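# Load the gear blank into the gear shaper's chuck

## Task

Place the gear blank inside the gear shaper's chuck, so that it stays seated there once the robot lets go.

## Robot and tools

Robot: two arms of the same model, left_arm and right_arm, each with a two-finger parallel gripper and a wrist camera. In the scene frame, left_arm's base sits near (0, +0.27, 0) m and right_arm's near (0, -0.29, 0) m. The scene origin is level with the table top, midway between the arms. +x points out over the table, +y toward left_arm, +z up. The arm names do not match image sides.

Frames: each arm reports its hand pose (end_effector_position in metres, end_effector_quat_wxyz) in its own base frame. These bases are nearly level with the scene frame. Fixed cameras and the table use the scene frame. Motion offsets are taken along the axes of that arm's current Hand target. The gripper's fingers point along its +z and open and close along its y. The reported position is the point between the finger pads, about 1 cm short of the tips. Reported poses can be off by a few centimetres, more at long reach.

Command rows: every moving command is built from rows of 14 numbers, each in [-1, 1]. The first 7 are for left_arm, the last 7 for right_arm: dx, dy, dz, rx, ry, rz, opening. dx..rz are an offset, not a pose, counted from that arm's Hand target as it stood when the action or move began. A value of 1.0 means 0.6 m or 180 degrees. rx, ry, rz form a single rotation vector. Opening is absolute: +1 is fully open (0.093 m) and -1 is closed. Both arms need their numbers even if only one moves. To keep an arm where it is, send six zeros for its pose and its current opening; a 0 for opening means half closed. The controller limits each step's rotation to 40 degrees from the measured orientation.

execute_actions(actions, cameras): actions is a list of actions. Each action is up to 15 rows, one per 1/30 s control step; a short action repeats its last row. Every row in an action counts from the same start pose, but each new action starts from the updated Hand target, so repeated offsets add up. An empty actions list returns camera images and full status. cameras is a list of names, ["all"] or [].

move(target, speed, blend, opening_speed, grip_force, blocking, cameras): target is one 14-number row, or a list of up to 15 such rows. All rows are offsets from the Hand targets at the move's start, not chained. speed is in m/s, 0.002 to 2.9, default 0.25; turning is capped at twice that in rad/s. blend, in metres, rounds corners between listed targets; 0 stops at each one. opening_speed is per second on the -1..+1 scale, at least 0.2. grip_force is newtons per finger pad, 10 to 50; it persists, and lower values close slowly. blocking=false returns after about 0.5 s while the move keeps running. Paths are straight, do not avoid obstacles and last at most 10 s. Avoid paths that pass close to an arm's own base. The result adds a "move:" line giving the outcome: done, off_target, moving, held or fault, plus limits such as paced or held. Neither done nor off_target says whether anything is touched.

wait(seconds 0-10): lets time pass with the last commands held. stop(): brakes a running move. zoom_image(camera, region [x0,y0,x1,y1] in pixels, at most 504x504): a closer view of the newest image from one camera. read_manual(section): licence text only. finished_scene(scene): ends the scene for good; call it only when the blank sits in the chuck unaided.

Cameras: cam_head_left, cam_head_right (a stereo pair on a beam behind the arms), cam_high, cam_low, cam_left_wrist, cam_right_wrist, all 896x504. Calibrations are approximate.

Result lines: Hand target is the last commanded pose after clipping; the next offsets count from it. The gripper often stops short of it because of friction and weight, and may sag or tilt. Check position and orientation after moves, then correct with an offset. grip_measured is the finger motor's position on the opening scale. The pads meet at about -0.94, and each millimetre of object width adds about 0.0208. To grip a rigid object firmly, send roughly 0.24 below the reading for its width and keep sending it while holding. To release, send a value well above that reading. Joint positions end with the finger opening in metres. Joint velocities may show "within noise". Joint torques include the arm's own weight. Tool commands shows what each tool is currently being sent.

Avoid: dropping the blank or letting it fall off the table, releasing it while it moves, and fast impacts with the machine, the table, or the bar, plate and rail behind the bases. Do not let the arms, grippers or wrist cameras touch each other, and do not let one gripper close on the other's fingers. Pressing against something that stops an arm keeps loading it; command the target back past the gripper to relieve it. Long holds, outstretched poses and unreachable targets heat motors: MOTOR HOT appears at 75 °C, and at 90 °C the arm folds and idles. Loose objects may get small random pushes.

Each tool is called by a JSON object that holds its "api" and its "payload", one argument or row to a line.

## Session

{"api": "execute_actions", "payload": {
  "actions": []
}}

{"api": "zoom_image", "payload": {
  "camera": "cam_head_left",
  "region": [400, 280, 680, 500]
}}

{"api": "zoom_image", "payload": {
  "camera": "cam_head_right",
  "region": [400, 280, 680, 500]
}}

{"api": "zoom_image", "payload": {
  "camera": "cam_low",
  "region": [420, 170, 700, 350]
}}

Scene clock: 0.00 s.
left_arm: end_effector_position=(+0.2728, -0.0255, +0.3953) grip_measured=+1.000 end_effector_quat_wxyz=(+0.704, -0.045, +0.681, -0.197) | right_arm: end_effector_position=(+0.3499, +0.1873, +0.5038) grip_measured=+1.000 end_effector_quat_wxyz=(+0.621, -0.085, +0.647, +0.434)
Joint positions: left_arm=[0.083 0.633 0.838 -0.132 0.289 -0.36 0.093] | right_arm=[0.318 1.247 1.429 -0.02 -0.418 0.545 0.093]
Joint velocities: within noise
Joint torques (N m): no reading
Motor temperatures (°C): left_arm=[25 25 32 26 22 25 22] | right_arm=[23 27 34 33 24 25 25]
Heat: left arm: 32 °C; right arm: 34 °C.
Hand target: left_arm +0.2732, -0.0258, +0.3948; +0.702, -0.045, +0.683, -0.198 | right_arm +0.3458, +0.1864, +0.5107; +0.626, -0.088, +0.641, +0.436
Tool commands: left_gripper/opening=+1.0 right_gripper/opening=+1.0
camera_calibration:
cam_left_wrist: T_world_to_cam=[[-0.207448, -0.922329, 0.325997, -0.0934895], [-0.411329, -0.220115, -0.88451, 0.493415], [0.887566, -0.317582, -0.333719, -0.0343383], [0, 0, 0, 1]] pos_world=[0.214039, 0.0114748, 0.455448]
cam_right_wrist: T_world_to_cam=[[0.643924, -0.60222, -0.471903, 0.125357], [-0.515054, 0.114891, -0.849423, 0.62596], [0.565757, 0.79002, -0.236195, -0.141351], [0, 0, 0, 1]] pos_world=[0.321654, 0.115246, 0.557475]

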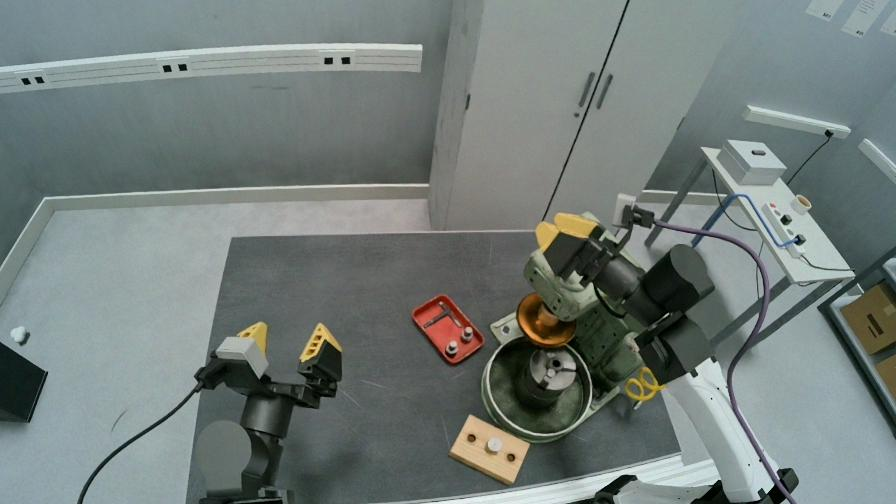

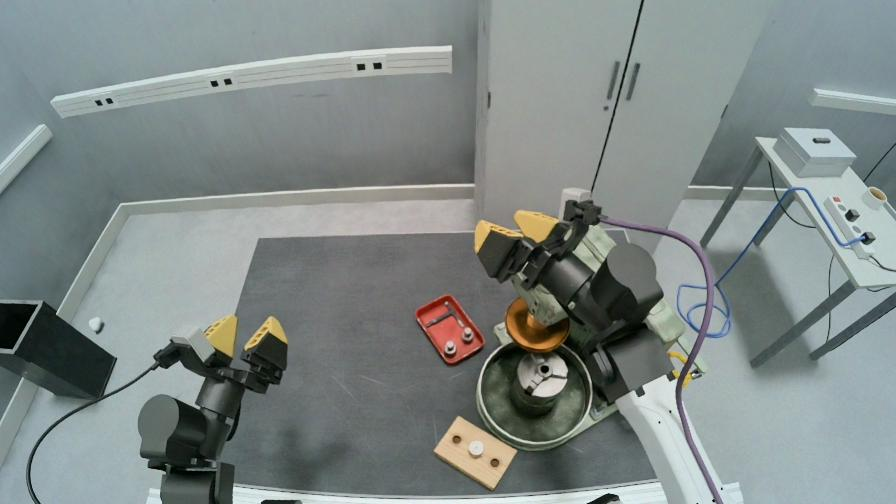

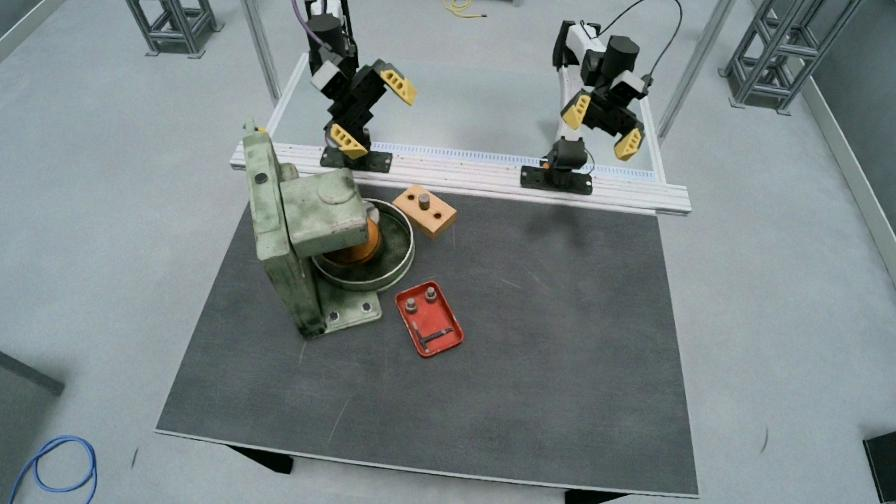

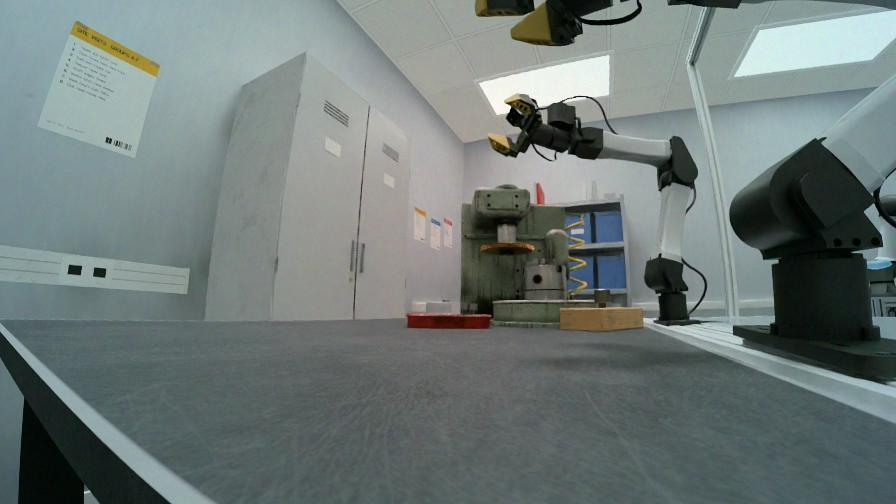

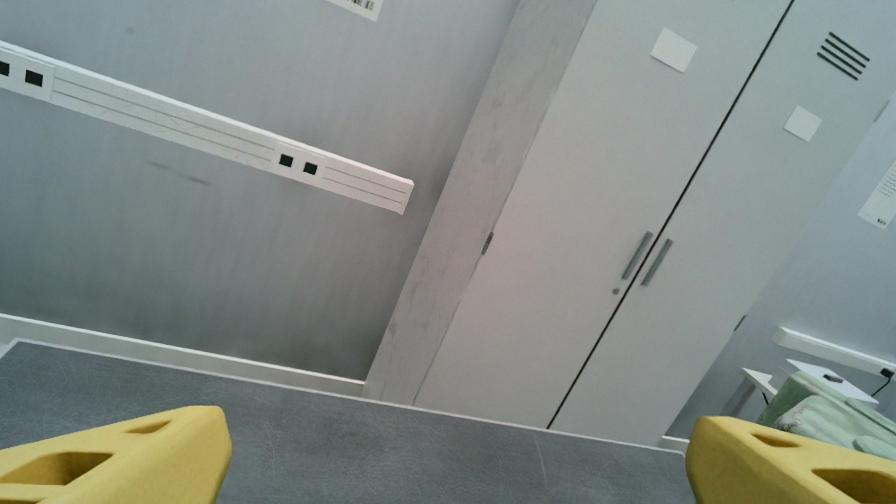

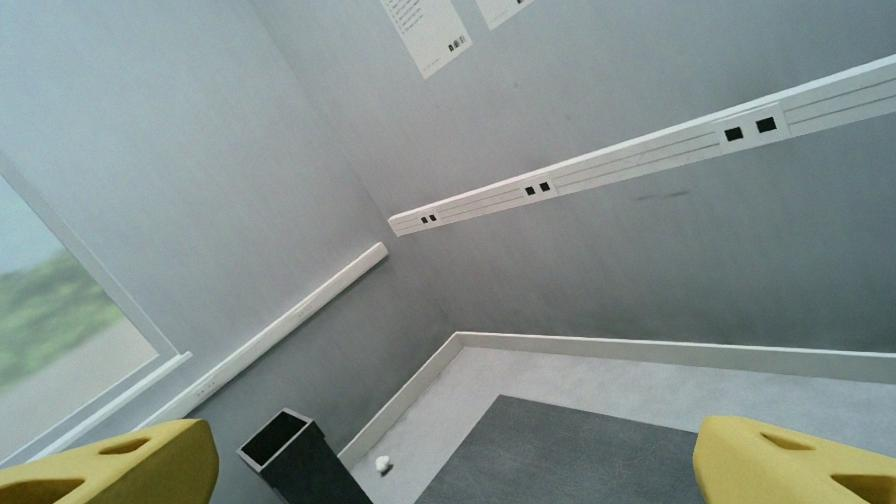

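Scaled by 1.800 from the camera's 896x504 image, which has a finer 1280x720 frame.

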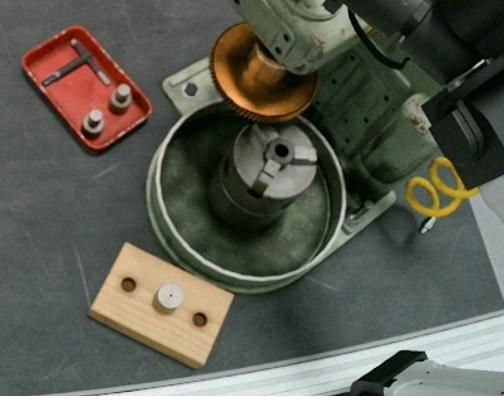

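Scaled by 1.800 from the camera's 896x504 image, which has a finer 1280x720 frame.

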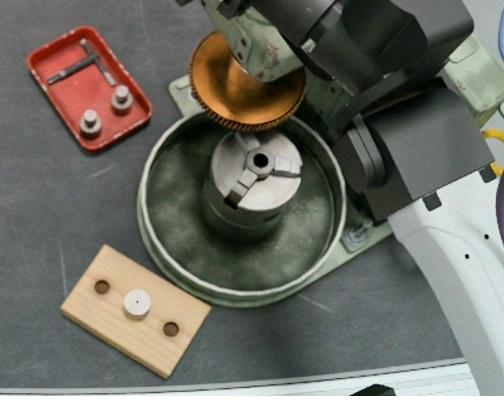

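Scaled by 1.800 from the camera's 896x504 image, which has a finer 1280x720 frame.

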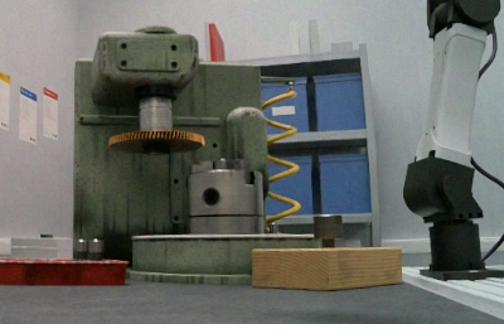

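{"api": "move", "payload": {
  "target": [0,0,0,0,0,0,1, 0.5388,-0.0027,-0.2663,0.0224,0.3368,-0.1569,0.2],
  "speed": 0.3,
  "cameras": ["cam_right_wrist","cam_low","cam_head_right"]
}}

{"api": "zoom_image", "payload": {
  "camera": "cam_head_right",
  "region": [480, 280, 620, 440]
}}

{"api": "zoom_image", "payload": {
  "camera": "cam_low",
  "region": [480, 220, 660, 340]
}}

Scene clock: 65.70 s.
left_arm: end_effector_position=(+0.2728, -0.0255, +0.3953) grip_measured=+1.000 end_effector_quat_wxyz=(+0.704, -0.045, +0.681, -0.197) | right_arm: end_effector_position=(+0.1694, +0.2211, +0.2094) grip_measured=+0.201 end_effector_quat_wxyz=(+0.321, -0.418, +0.835, +0.159)
Joint positions: left_arm=[0.083 0.633 0.838 -0.132 0.289 -0.36 0.093] | right_arm=[0.912 0.971 0.964 -0.831 -0.008 -0.013 0.055]
Joint torques (N m): left_arm=[0.1 0.58 6.97 2.24 0.02 0.1] | right_arm=[0.39 -1.74 5.75 1.98 0.12 0.08]
Motor temperatures (°C): left_arm=[25 25 36 32 22 25 22] | right_arm=[23 29 39 39 24 24 25]
Heat: left arm: 36 °C; right arm: 39 °C.
Hand target: left_arm +0.2732, -0.0258, +0.3948; +0.702, -0.045, +0.683, -0.198 | right_arm +0.1656, +0.2185, +0.2001; +0.306, -0.419, +0.841, +0.153
Off the commanded pose: left_arm 0.001 m, 0 deg | right_arm 0.010 m, 2 deg.
move: done
camera_calibration:
cam_right_wrist: T_world_to_cam=[[0.79105, -0.611701, -0.0078542, 0.00300499], [-0.587225, -0.755673, -0.290044, 0.366575], [0.171485, 0.234051, -0.956981, 0.205207], [0, 0, 0, 1]] pos_world=[0.177695, 0.23082, 0.302726]
Images, in order (width x height): cam_head_right 896x504, cam_low 896x504, cam_right_wrist 896x504.

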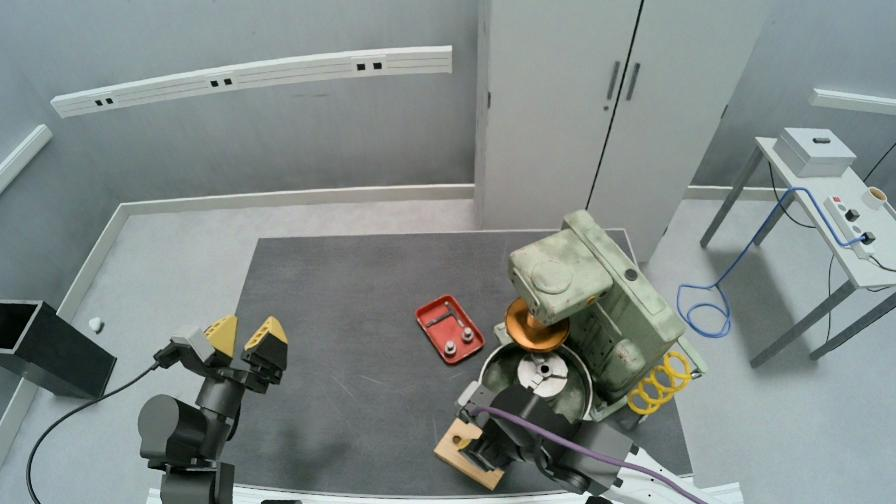

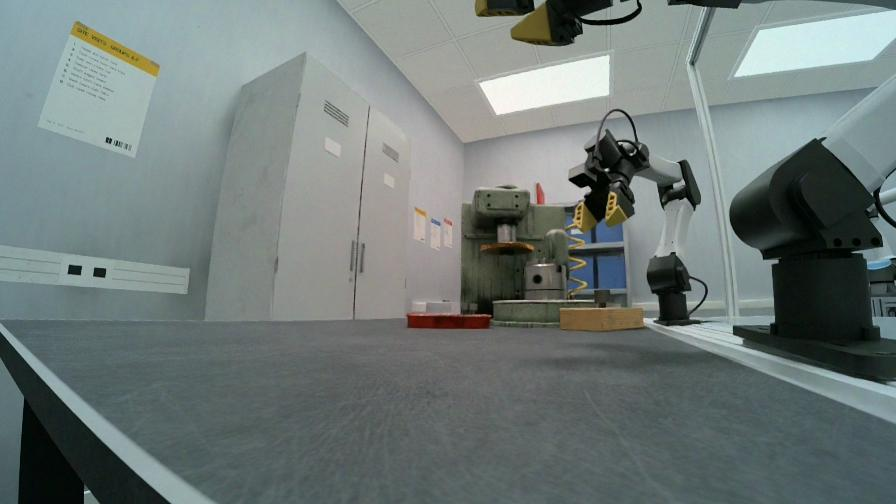

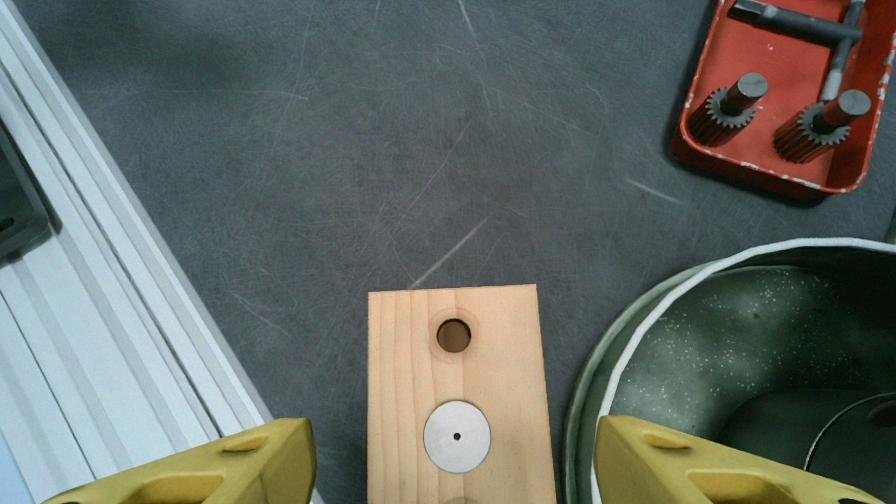

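Scaled by 3.150 from the camera's 896x504 image, which has a finer 1280x720 frame.

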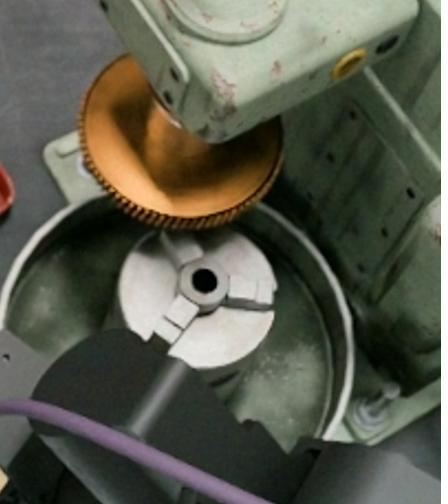

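Scaled by 2.800 from the camera's 896x504 image, which has a finer 1280x720 frame.

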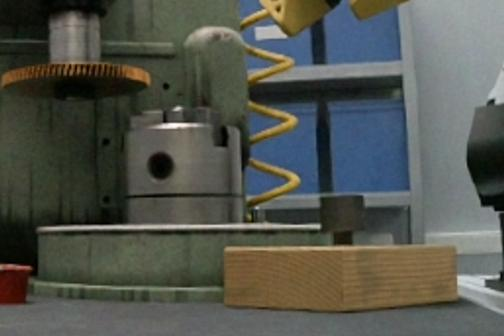

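{"api": "move", "payload": {
  "target": [
    [0,0,0,0,0,0,1, 0.0787,-0.007,0.0973,0.0045,-0.125,0.0033,0.2],
    [0,0,0,0,0,0,1, 0.1247,-0.007,0.1523,0.0045,-0.125,0.0033,0.2]
  ],
  "speed": [0.2, 0.1],
  "blend": [0.02, 0],
  "cameras": ["cam_right_wrist","cam_low"]
}}

{"api": "zoom_image", "payload": {
  "camera": "cam_low",
  "region": [550, 240, 660, 340]
}}

Scene clock: 81.07 s.
left_arm: end_effector_position=(+0.2728, -0.0255, +0.3953) grip_measured=+1.000 end_effector_quat_wxyz=(+0.704, -0.045, +0.681, -0.197) | right_arm: end_effector_position=(+0.1685, +0.2175, +0.0834) grip_measured=+0.201 end_effector_quat_wxyz=(+0.462, -0.382, +0.769, +0.223)
Joint positions: left_arm=[0.083 0.633 0.838 -0.132 0.289 -0.36 0.093] | right_arm=[0.912 0.762 0.126 0.142 0.001 -0.011 0.055]
Joint torques (N m): left_arm=[0.1 0.55 6.93 2.24 0.02 0.1] | right_arm=[-0.76 -0.27 5.48 3.08 0.05 0.09]
Heat: left arm: 36 °C; right arm: 39 °C.
Hand target: left_arm +0.2732, -0.0258, +0.3948; +0.702, -0.045, +0.683, -0.198 | right_arm +0.1696, +0.2170, +0.0819; +0.466, -0.375, +0.769, +0.227
Off the commanded pose: left_arm 0.001 m, 0 deg | right_arm 0.002 m, 1 deg.
move: done
camera_calibration:
cam_right_wrist: T_world_to_cam=[[0.787376, -0.616453, -0.00486682, 0.0020175], [-0.497348, -0.630543, -0.595869, 0.309859], [0.364257, 0.471594, -0.803067, -0.0113707], [0, 0, 0, 1]] pos_world=[0.156661, 0.201985, 0.175514]
Images, in order (width x height): cam_low 896x504, cam_right_wrist 896x504.

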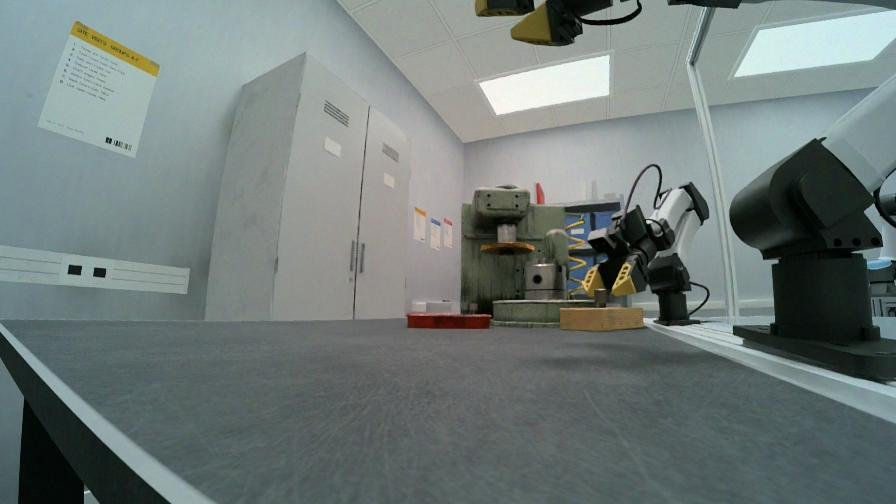

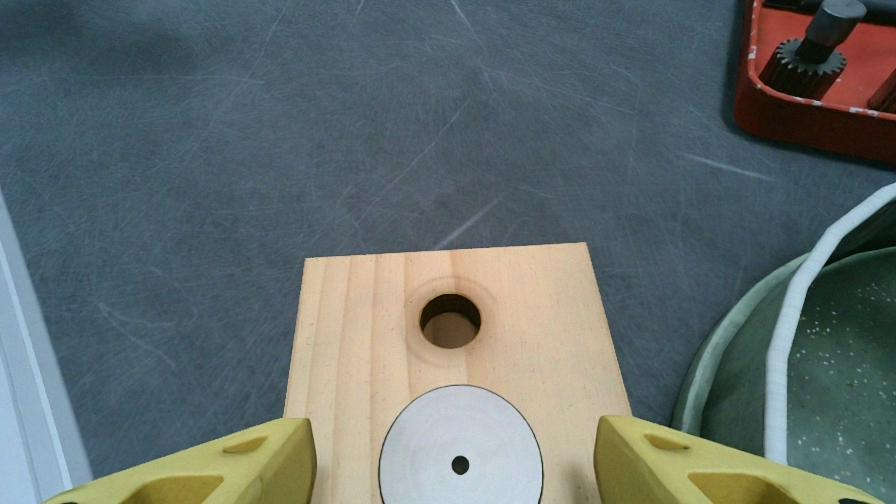

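Scaled by 4.582 from the camera's 896x504 image, which has a finer 1280x720 frame.

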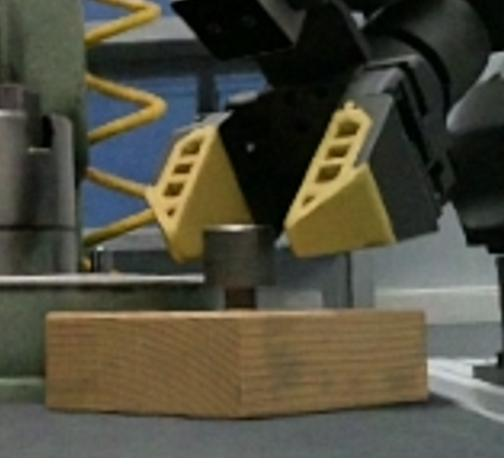

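{"api": "move", "payload": {
  "target": [0,0,0,0,0,0,1, 0,0,0,0,0,0,-0.7],
  "opening_speed": 0.8
}}

{"api": "move", "payload": {
  "target": [0,0,0,0,0,0,1, -0.2218,0,-0.1154,0,0,0,-0.7],
  "speed": 0.12,
  "cameras": ["cam_right_wrist","cam_low"]
}}

{"api": "zoom_image", "payload": {
  "camera": "cam_low",
  "region": [540, 190, 640, 290]
}}

Scene clock: 91.77 s.
left_arm: end_effector_position=(+0.2728, -0.0255, +0.3953) grip_measured=+1.000 end_effector_quat_wxyz=(+0.704, -0.045, +0.681, -0.197) | right_arm: end_effector_position=(+0.1689, +0.2174, +0.0837) grip_measured=-0.485 end_effector_quat_wxyz=(+0.463, -0.381, +0.769, +0.222)
Joint positions: left_arm=[0.083 0.633 0.838 -0.132 0.289 -0.36 0.093] | right_arm=[0.912 0.762 0.126 0.143 0.003 -0.011 0.022]
Joint torques (N m): left_arm=[0.1 0.55 6.95 2.24 0.02 0.11] | right_arm=[-0.69 -0.21 5.63 3.05 0.03 0.08]
Heat: left arm: 37 °C; right arm: 43 °C.
Hand target: left_arm +0.2732, -0.0258, +0.3948; +0.702, -0.045, +0.683, -0.198 | right_arm +0.1696, +0.2170, +0.0819; +0.466, -0.375, +0.769, +0.227
Off the commanded pose: left_arm 0.001 m, 0 deg | right_arm 0.002 m, 1 deg.
move: done

Scene clock: 93.80 s.
left_arm: end_effector_position=(+0.2728, -0.0255, +0.3953) grip_measured=+1.000 end_effector_quat_wxyz=(+0.704, -0.045, +0.681, -0.197) | right_arm: end_effector_position=(+0.1658, +0.2134, +0.2095) grip_measured=-0.500 end_effector_quat_wxyz=(+0.444, -0.386, +0.780, +0.213)
Joint positions: left_arm=[0.083 0.633 0.838 -0.132 0.289 -0.36 0.093] | right_arm=[0.912 0.687 0.66 -0.513 0.004 -0.01 0.021]
Joint torques (N m): left_arm=[0.06 0.61 6.95 2.24 0.01 0.11] | right_arm=[-0.77 -0.59 10.56 2.85 0.02 0.09]
Heat: left arm: 37 °C; right arm: 43 °C.
Hand target: left_arm +0.2732, -0.0258, +0.3948; +0.702, -0.045, +0.683, -0.198 | right_arm +0.1697, +0.2172, +0.2320; +0.466, -0.374, +0.769, +0.227
Off the commanded pose: left_arm 0.001 m, 0 deg | right_arm 0.023 m, 3 deg.
move: off_target (right_arm)
camera_calibration:
cam_right_wrist: T_world_to_cam=[[0.785517, -0.618826, -0.00419519, 0.00277124], [-0.515282, -0.650298, -0.558209, 0.380446], [0.342706, 0.440644, -0.82969, 0.108551], [0, 0, 0, 1]] pos_world=[0.156659, 0.201286, 0.302444]
Images, in order (width x height): cam_low 896x504, cam_right_wrist 896x504.

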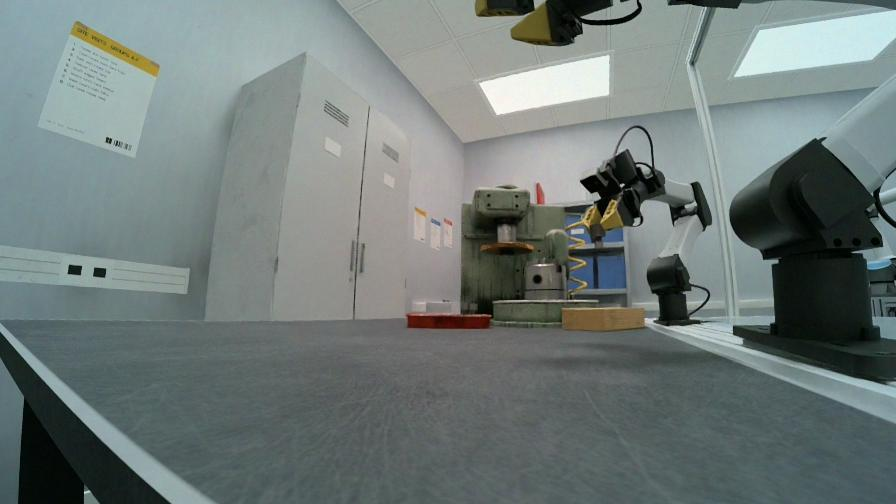

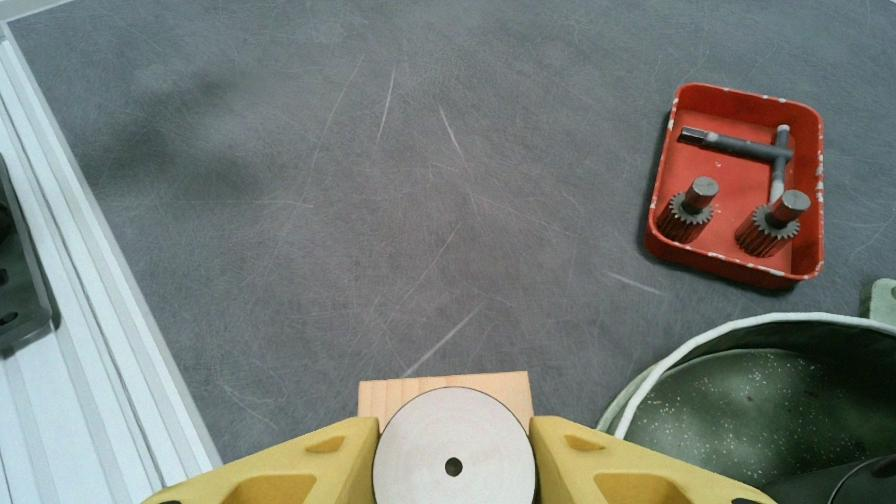

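Scaled by 5.040 from the camera's 896x504 image, which has a finer 1280x720 frame.

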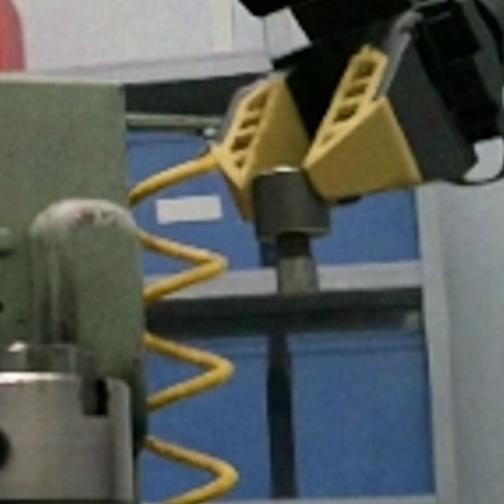

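{"api": "move", "payload": {
  "target": [0,0,0,0,0,0,1, -0.0035,-0.2182,-0.1847,0.1795,-0.0084,0.0904,-0.7],
  "speed": 0.2,
  "cameras": ["cam_right_wrist","cam_low"]
}}

{"api": "zoom_image", "payload": {
  "camera": "cam_right_wrist",
  "region": [300, 150, 600, 450]
}}

{"api": "zoom_image", "payload": {
  "camera": "cam_low",
  "region": [500, 200, 620, 310]
}}

Scene clock: 106.60 s.
left_arm: end_effector_position=(+0.2728, -0.0255, +0.3953) grip_measured=+1.000 end_effector_quat_wxyz=(+0.704, -0.045, +0.681, -0.197) | right_arm: end_effector_position=(+0.2113, +0.0595, +0.2646) grip_measured=-0.500 end_effector_quat_wxyz=(+0.503, -0.116, +0.854, +0.068)
Joint positions: left_arm=[0.083 0.633 0.838 -0.132 0.289 -0.36 0.093] | right_arm=[0.282 0.539 0.856 -0.824 0.01 0.005 0.021]
Joint torques (N m): left_arm=[0.1 0.61 6.93 2.25 0.02 0.11] | right_arm=[-1.09 1.11 9.84 2.84 -0.06 -0.11]
Heat: left arm: 37 °C; right arm: 43 °C.
Hand target: left_arm +0.2732, -0.0258, +0.3948; +0.702, -0.045, +0.683, -0.198 | right_arm +0.2129, +0.0599, +0.2851; +0.525, -0.116, +0.840, +0.073
Off the commanded pose: left_arm 0.001 m, 0 deg | right_arm 0.020 m, 3 deg.
move: off_target (right_arm)
camera_calibration:
cam_right_wrist: T_world_to_cam=[[0.25742, -0.966188, -0.0146664, 0.00714213], [-0.785382, -0.200358, -0.585689, 0.372129], [0.562947, 0.162287, -0.810403, 0.171467], [0, 0, 0, 1]] pos_world=[0.193898, 0.0536326, 0.357014]
Images, in order (width x height): cam_low 896x504, cam_right_wrist 896x504.

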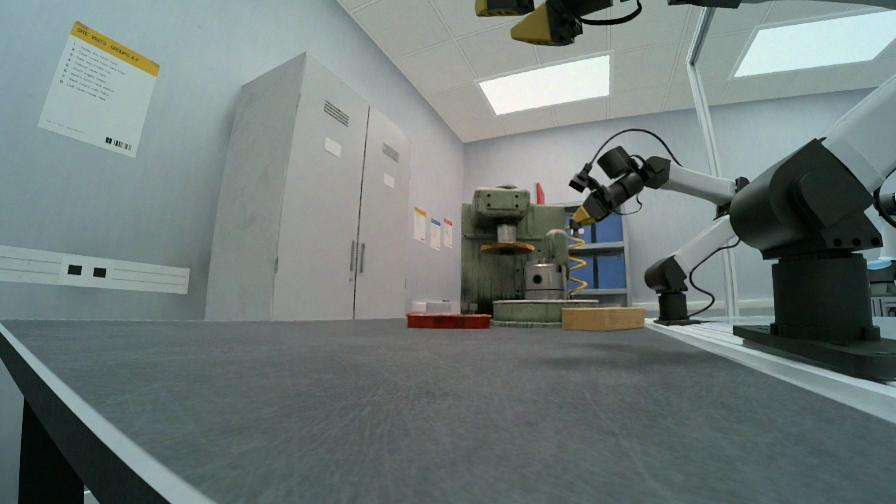

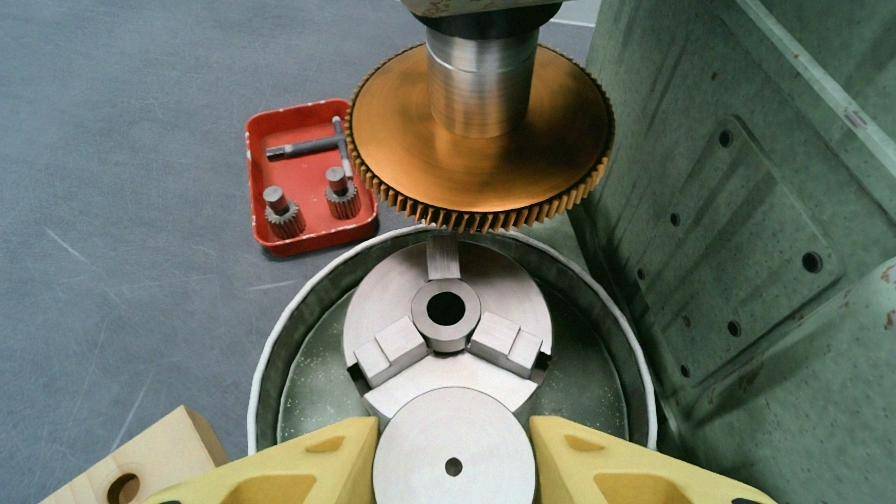

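Scaled by 1.680 from the camera's 896x504 image, which has a finer 1280x720 frame.

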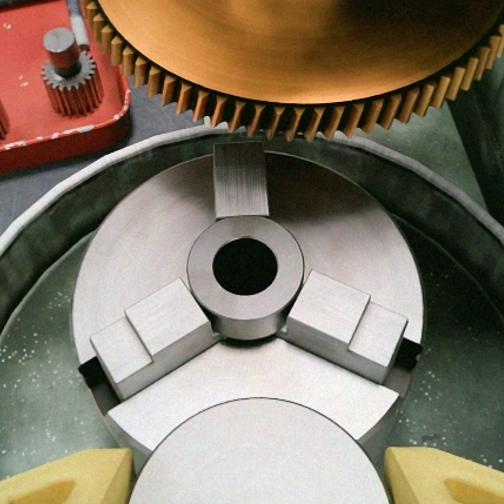

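Scaled by 4.200 from the camera's 896x504 image, which has a finer 1280x720 frame.

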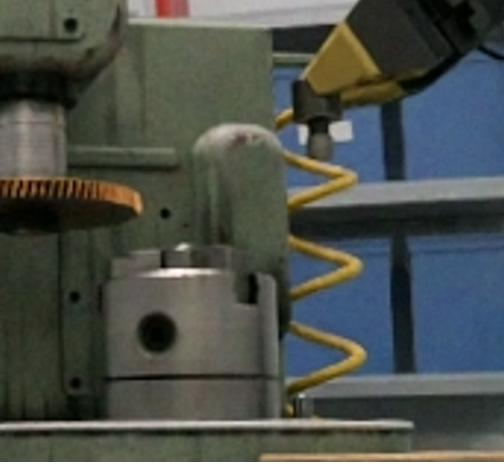

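{"api": "move", "payload": {
  "target": [0,0,0,0,0,0,1, 0.0055,0.0028,0.1602,0,-0.0094,0,-0.7],
  "speed": 0.08,
  "cameras": ["cam_right_wrist","cam_low","cam_head_right"]
}}

{"api": "zoom_image", "payload": {
  "camera": "cam_low",
  "region": [515, 225, 575, 305]
}}

{"api": "zoom_image", "payload": {
  "camera": "cam_right_wrist",
  "region": [280, 280, 640, 504]
}}

Scene clock: 128.90 s.
left_arm: end_effector_position=(+0.2728, -0.0255, +0.3953) grip_measured=+1.000 end_effector_quat_wxyz=(+0.704, -0.045, +0.681, -0.197) | right_arm: end_effector_position=(+0.2878, +0.0818, +0.2313) grip_measured=-0.500 end_effector_quat_wxyz=(+0.516, -0.115, +0.846, +0.071)
Joint positions: left_arm=[0.083 0.633 0.838 -0.132 0.289 -0.36 0.093] | right_arm=[0.282 0.793 0.715 -0.397 0.009 0.005 0.021]
Joint torques (N m): left_arm=[0.08 0.57 6.94 2.25 0.01 0.1] | right_arm=[-0.14 -1.05 6.67 3.38 0.09 -0.04]
Motor temperatures (°C): left_arm=[25 25 37 34 22 25 22] | right_arm=[23 27 41 45 24 24 26]
Heat: left arm: 37 °C; right arm: 45 °C.
Hand target: left_arm +0.2732, -0.0258, +0.3948; +0.702, -0.045, +0.683, -0.198 | right_arm +0.2942, +0.0847, +0.2401; +0.537, -0.116, +0.832, +0.074
Off the commanded pose: left_arm 0.001 m, 0 deg | right_arm 0.011 m, 3 deg.
move: off_target (right_arm)
camera_calibration:
cam_right_wrist: T_world_to_cam=[[0.258724, -0.965829, -0.0153803, 0.00820189], [-0.767071, -0.195752, -0.610969, 0.417294], [0.587081, 0.16987, -0.791505, 0.085803], [0, 0, 0, 1]] pos_world=[0.267599, 0.0750322, 0.322993]
Images, in order (width x height): cam_head_right 896x504, cam_low 896x504, cam_right_wrist 896x504.

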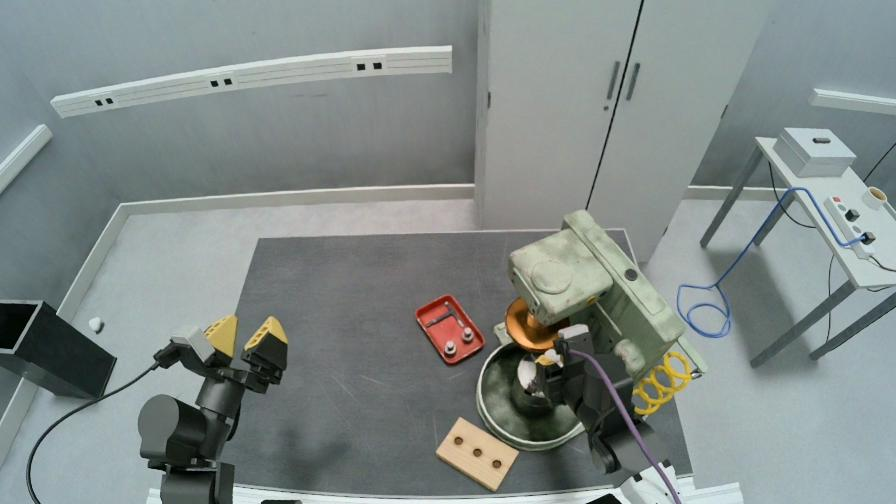

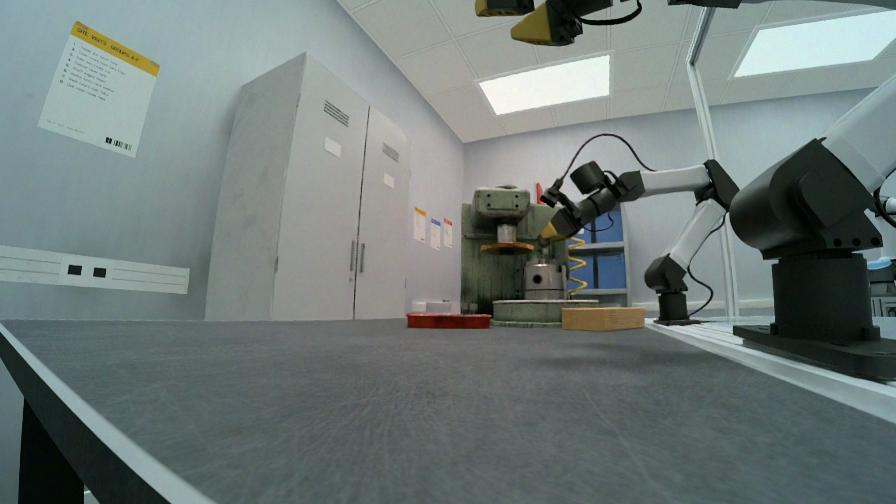

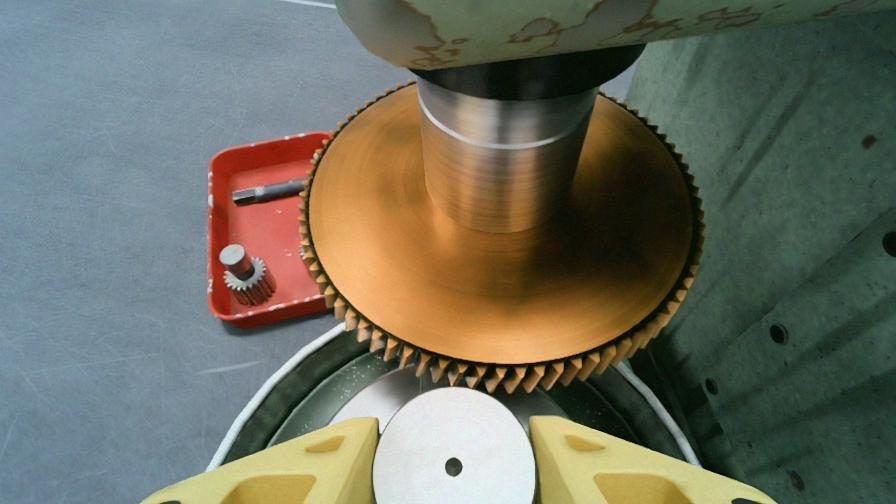

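Scaled by 6.300 from the camera's 896x504 image, which has a finer 1280x720 frame.

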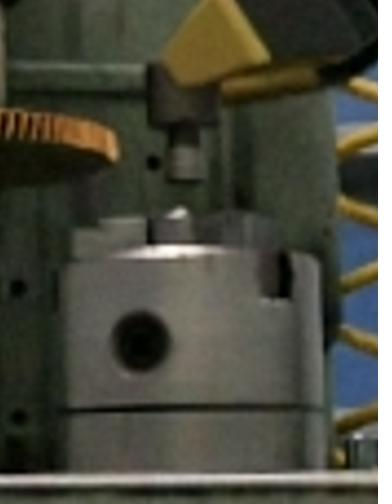

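Scaled by 1.400 from the camera's 896x504 image, which has a finer 1280x720 frame.

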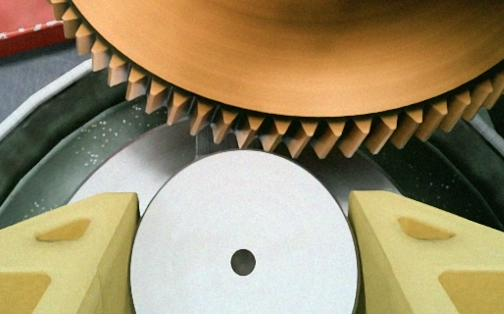

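{"api": "move", "payload": {
  "target": [0,0,0,0,0,0,1, 0.0138,0.0068,0.0098,0,0,0,-0.7],
  "speed": 0.05,
  "cameras": ["cam_right_wrist","cam_low"]
}}

{"api": "zoom_image", "payload": {
  "camera": "cam_low",
  "region": [515, 225, 575, 305]
}}

{"api": "zoom_image", "payload": {
  "camera": "cam_right_wrist",
  "region": [280, 280, 640, 504]
}}

Scene clock: 143.20 s.
left_arm: end_effector_position=(+0.2728, -0.0255, +0.3953) grip_measured=+1.000 end_effector_quat_wxyz=(+0.704, -0.045, +0.681, -0.197) | right_arm: end_effector_position=(+0.2892, +0.0851, +0.2207) grip_measured=-0.500 end_effector_quat_wxyz=(+0.515, -0.119, +0.846, +0.068)
Joint positions: left_arm=[0.083 0.633 0.838 -0.132 0.289 -0.36 0.093] | right_arm=[0.302 0.799 0.676 -0.356 0.027 0.005 0.021]
Joint torques (N m): left_arm=[0.05 0.58 6.94 2.25 0.02 0.1] | right_arm=[0.4 -1.2 6.67 3.42 0.12 0.08]
Heat: left arm: 37 °C; right arm: 49 °C.
Hand target: left_arm +0.2732, -0.0258, +0.3948; +0.702, -0.045, +0.683, -0.198 | right_arm +0.2949, +0.0891, +0.2300; +0.537, -0.116, +0.832, +0.074
Off the commanded pose: left_arm 0.001 m, 0 deg | right_arm 0.012 m, 3 deg.
move: off_target (right_arm)
camera_calibration:
cam_right_wrist: T_world_to_cam=[[0.262104, -0.965014, -0.00707599, 0.00804097], [-0.76668, -0.203771, -0.608835, 0.412701], [0.586092, 0.165003, -0.793266, 0.0771215], [0, 0, 0, 1]] pos_world=[0.269102, 0.0791308, 0.312502]
Images, in order (width x height): cam_low 896x504, cam_right_wrist 896x504.

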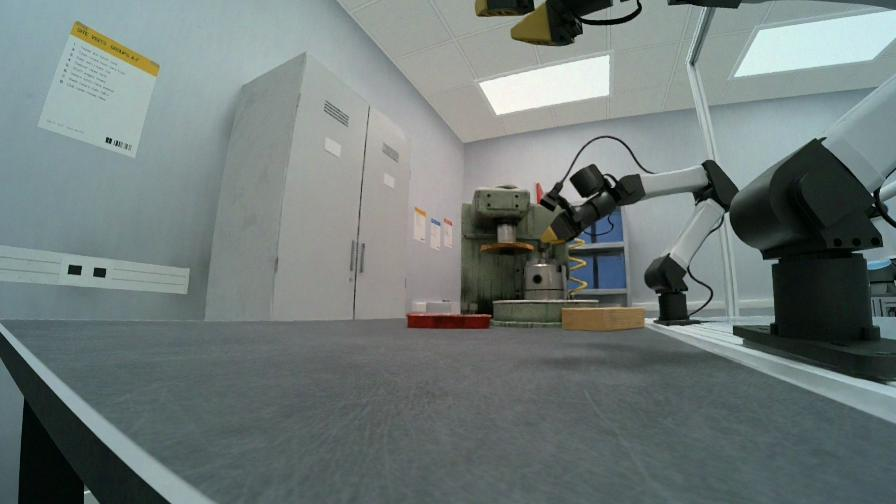

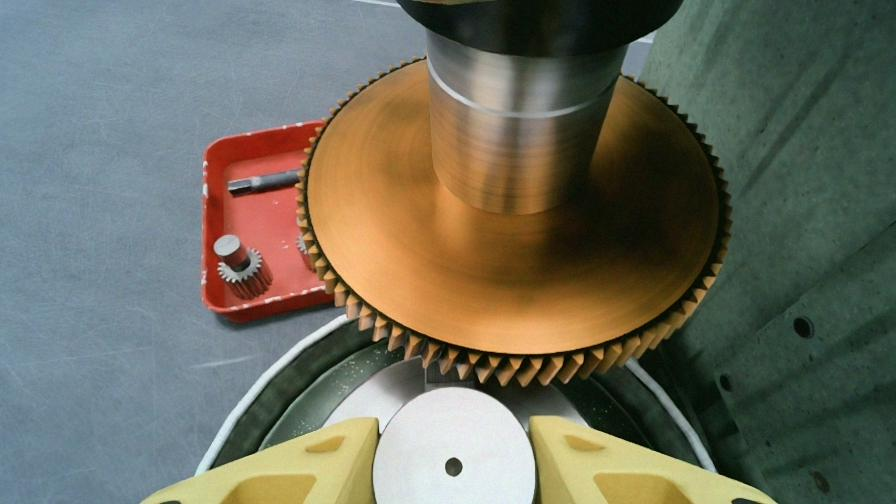

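Scaled by 6.300 from the camera's 896x504 image, which has a finer 1280x720 frame.

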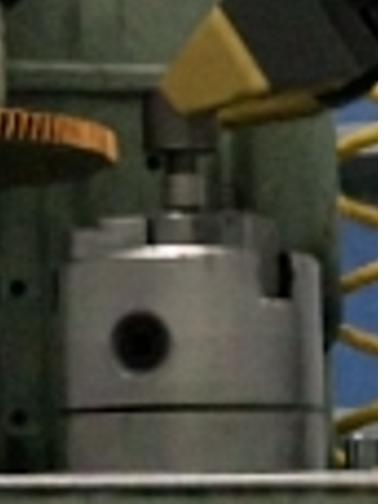

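Scaled by 1.400 from the camera's 896x504 image, which has a finer 1280x720 frame.

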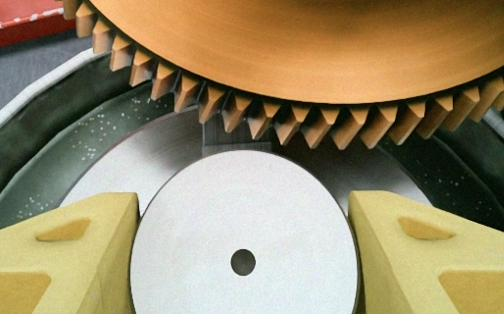

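{"api": "move", "payload": {
  "target": [0,0,0,0,0,0,1, 0.0248,0.0007,0.0085,-0.0012,0,0.0027,-0.7],
  "speed": 0.04,
  "cameras": ["cam_right_wrist","cam_low"]
}}

{"api": "zoom_image", "payload": {
  "camera": "cam_low",
  "region": [515, 225, 575, 305]
}}

{"api": "zoom_image", "payload": {
  "camera": "cam_right_wrist",
  "region": [280, 280, 640, 504]
}}

Scene clock: 152.73 s.
left_arm: end_effector_position=(+0.2728, -0.0255, +0.3953) grip_measured=+1.000 end_effector_quat_wxyz=(+0.704, -0.045, +0.681, -0.197) | right_arm: end_effector_position=(+0.2899, +0.0853, +0.2141) grip_measured=-0.500 end_effector_quat_wxyz=(+0.526, -0.116, +0.840, +0.071)
Joint positions: left_arm=[0.083 0.633 0.838 -0.132 0.289 -0.36 0.093] | right_arm=[0.302 0.782 0.623 -0.293 0.028 0.01 0.021]
Joint torques (N m): left_arm=[0.09 0.58 6.93 2.24 0.02 0.1] | right_arm=[0.36 -0.77 5.6 3.33 0.05 0.07]
Heat: left arm: 37 °C; right arm: 49 °C.
Hand target: left_arm +0.2732, -0.0258, +0.3948; +0.702, -0.045, +0.683, -0.198 | right_arm +0.2934, +0.0890, +0.2144; +0.537, -0.113, +0.832, +0.078
Off the commanded pose: left_arm 0.001 m, 0 deg | right_arm 0.005 m, 2 deg.
move: done
camera_calibration:
cam_right_wrist: T_world_to_cam=[[0.259829, -0.965577, -0.0122461, 0.00984495], [-0.7526, -0.194541, -0.629084, 0.408745], [0.605047, 0.172671, -0.77724, 0.0619183], [0, 0, 0, 1]] pos_world=[0.2676, 0.0783319, 0.305381]
Images, in order (width x height): cam_low 896x504, cam_right_wrist 896x504.

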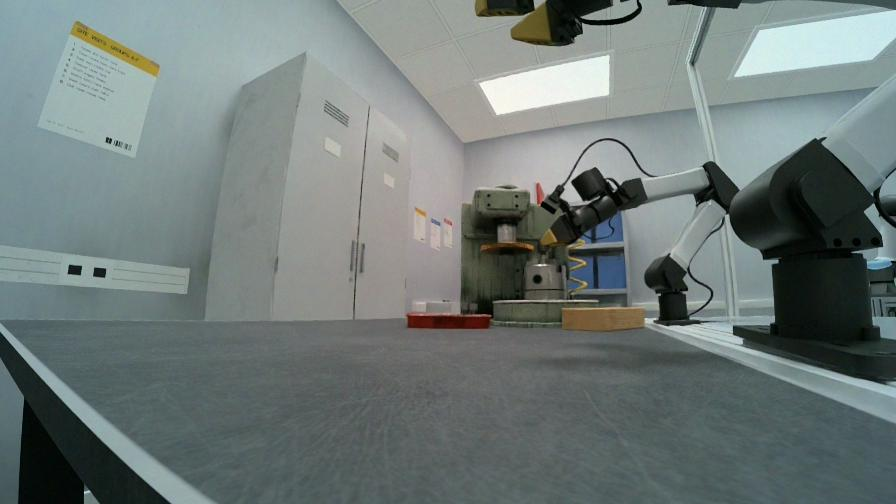

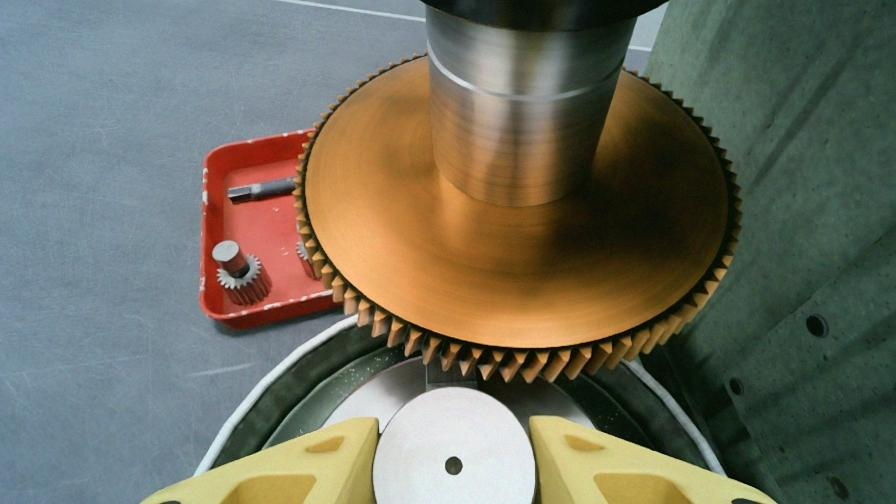

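Scaled by 6.300 from the camera's 896x504 image, which has a finer 1280x720 frame.

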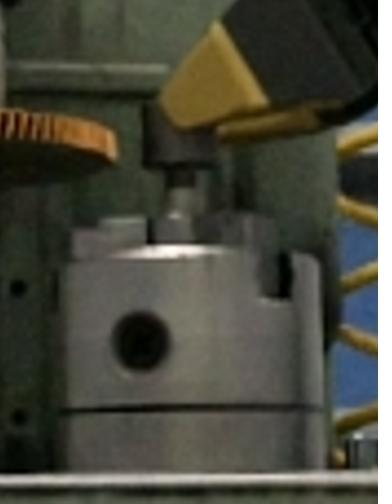

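Scaled by 1.400 from the camera's 896x504 image, which has a finer 1280x720 frame.

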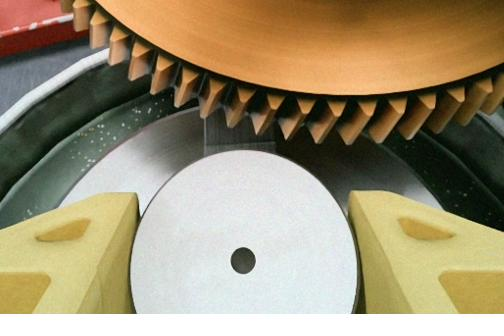

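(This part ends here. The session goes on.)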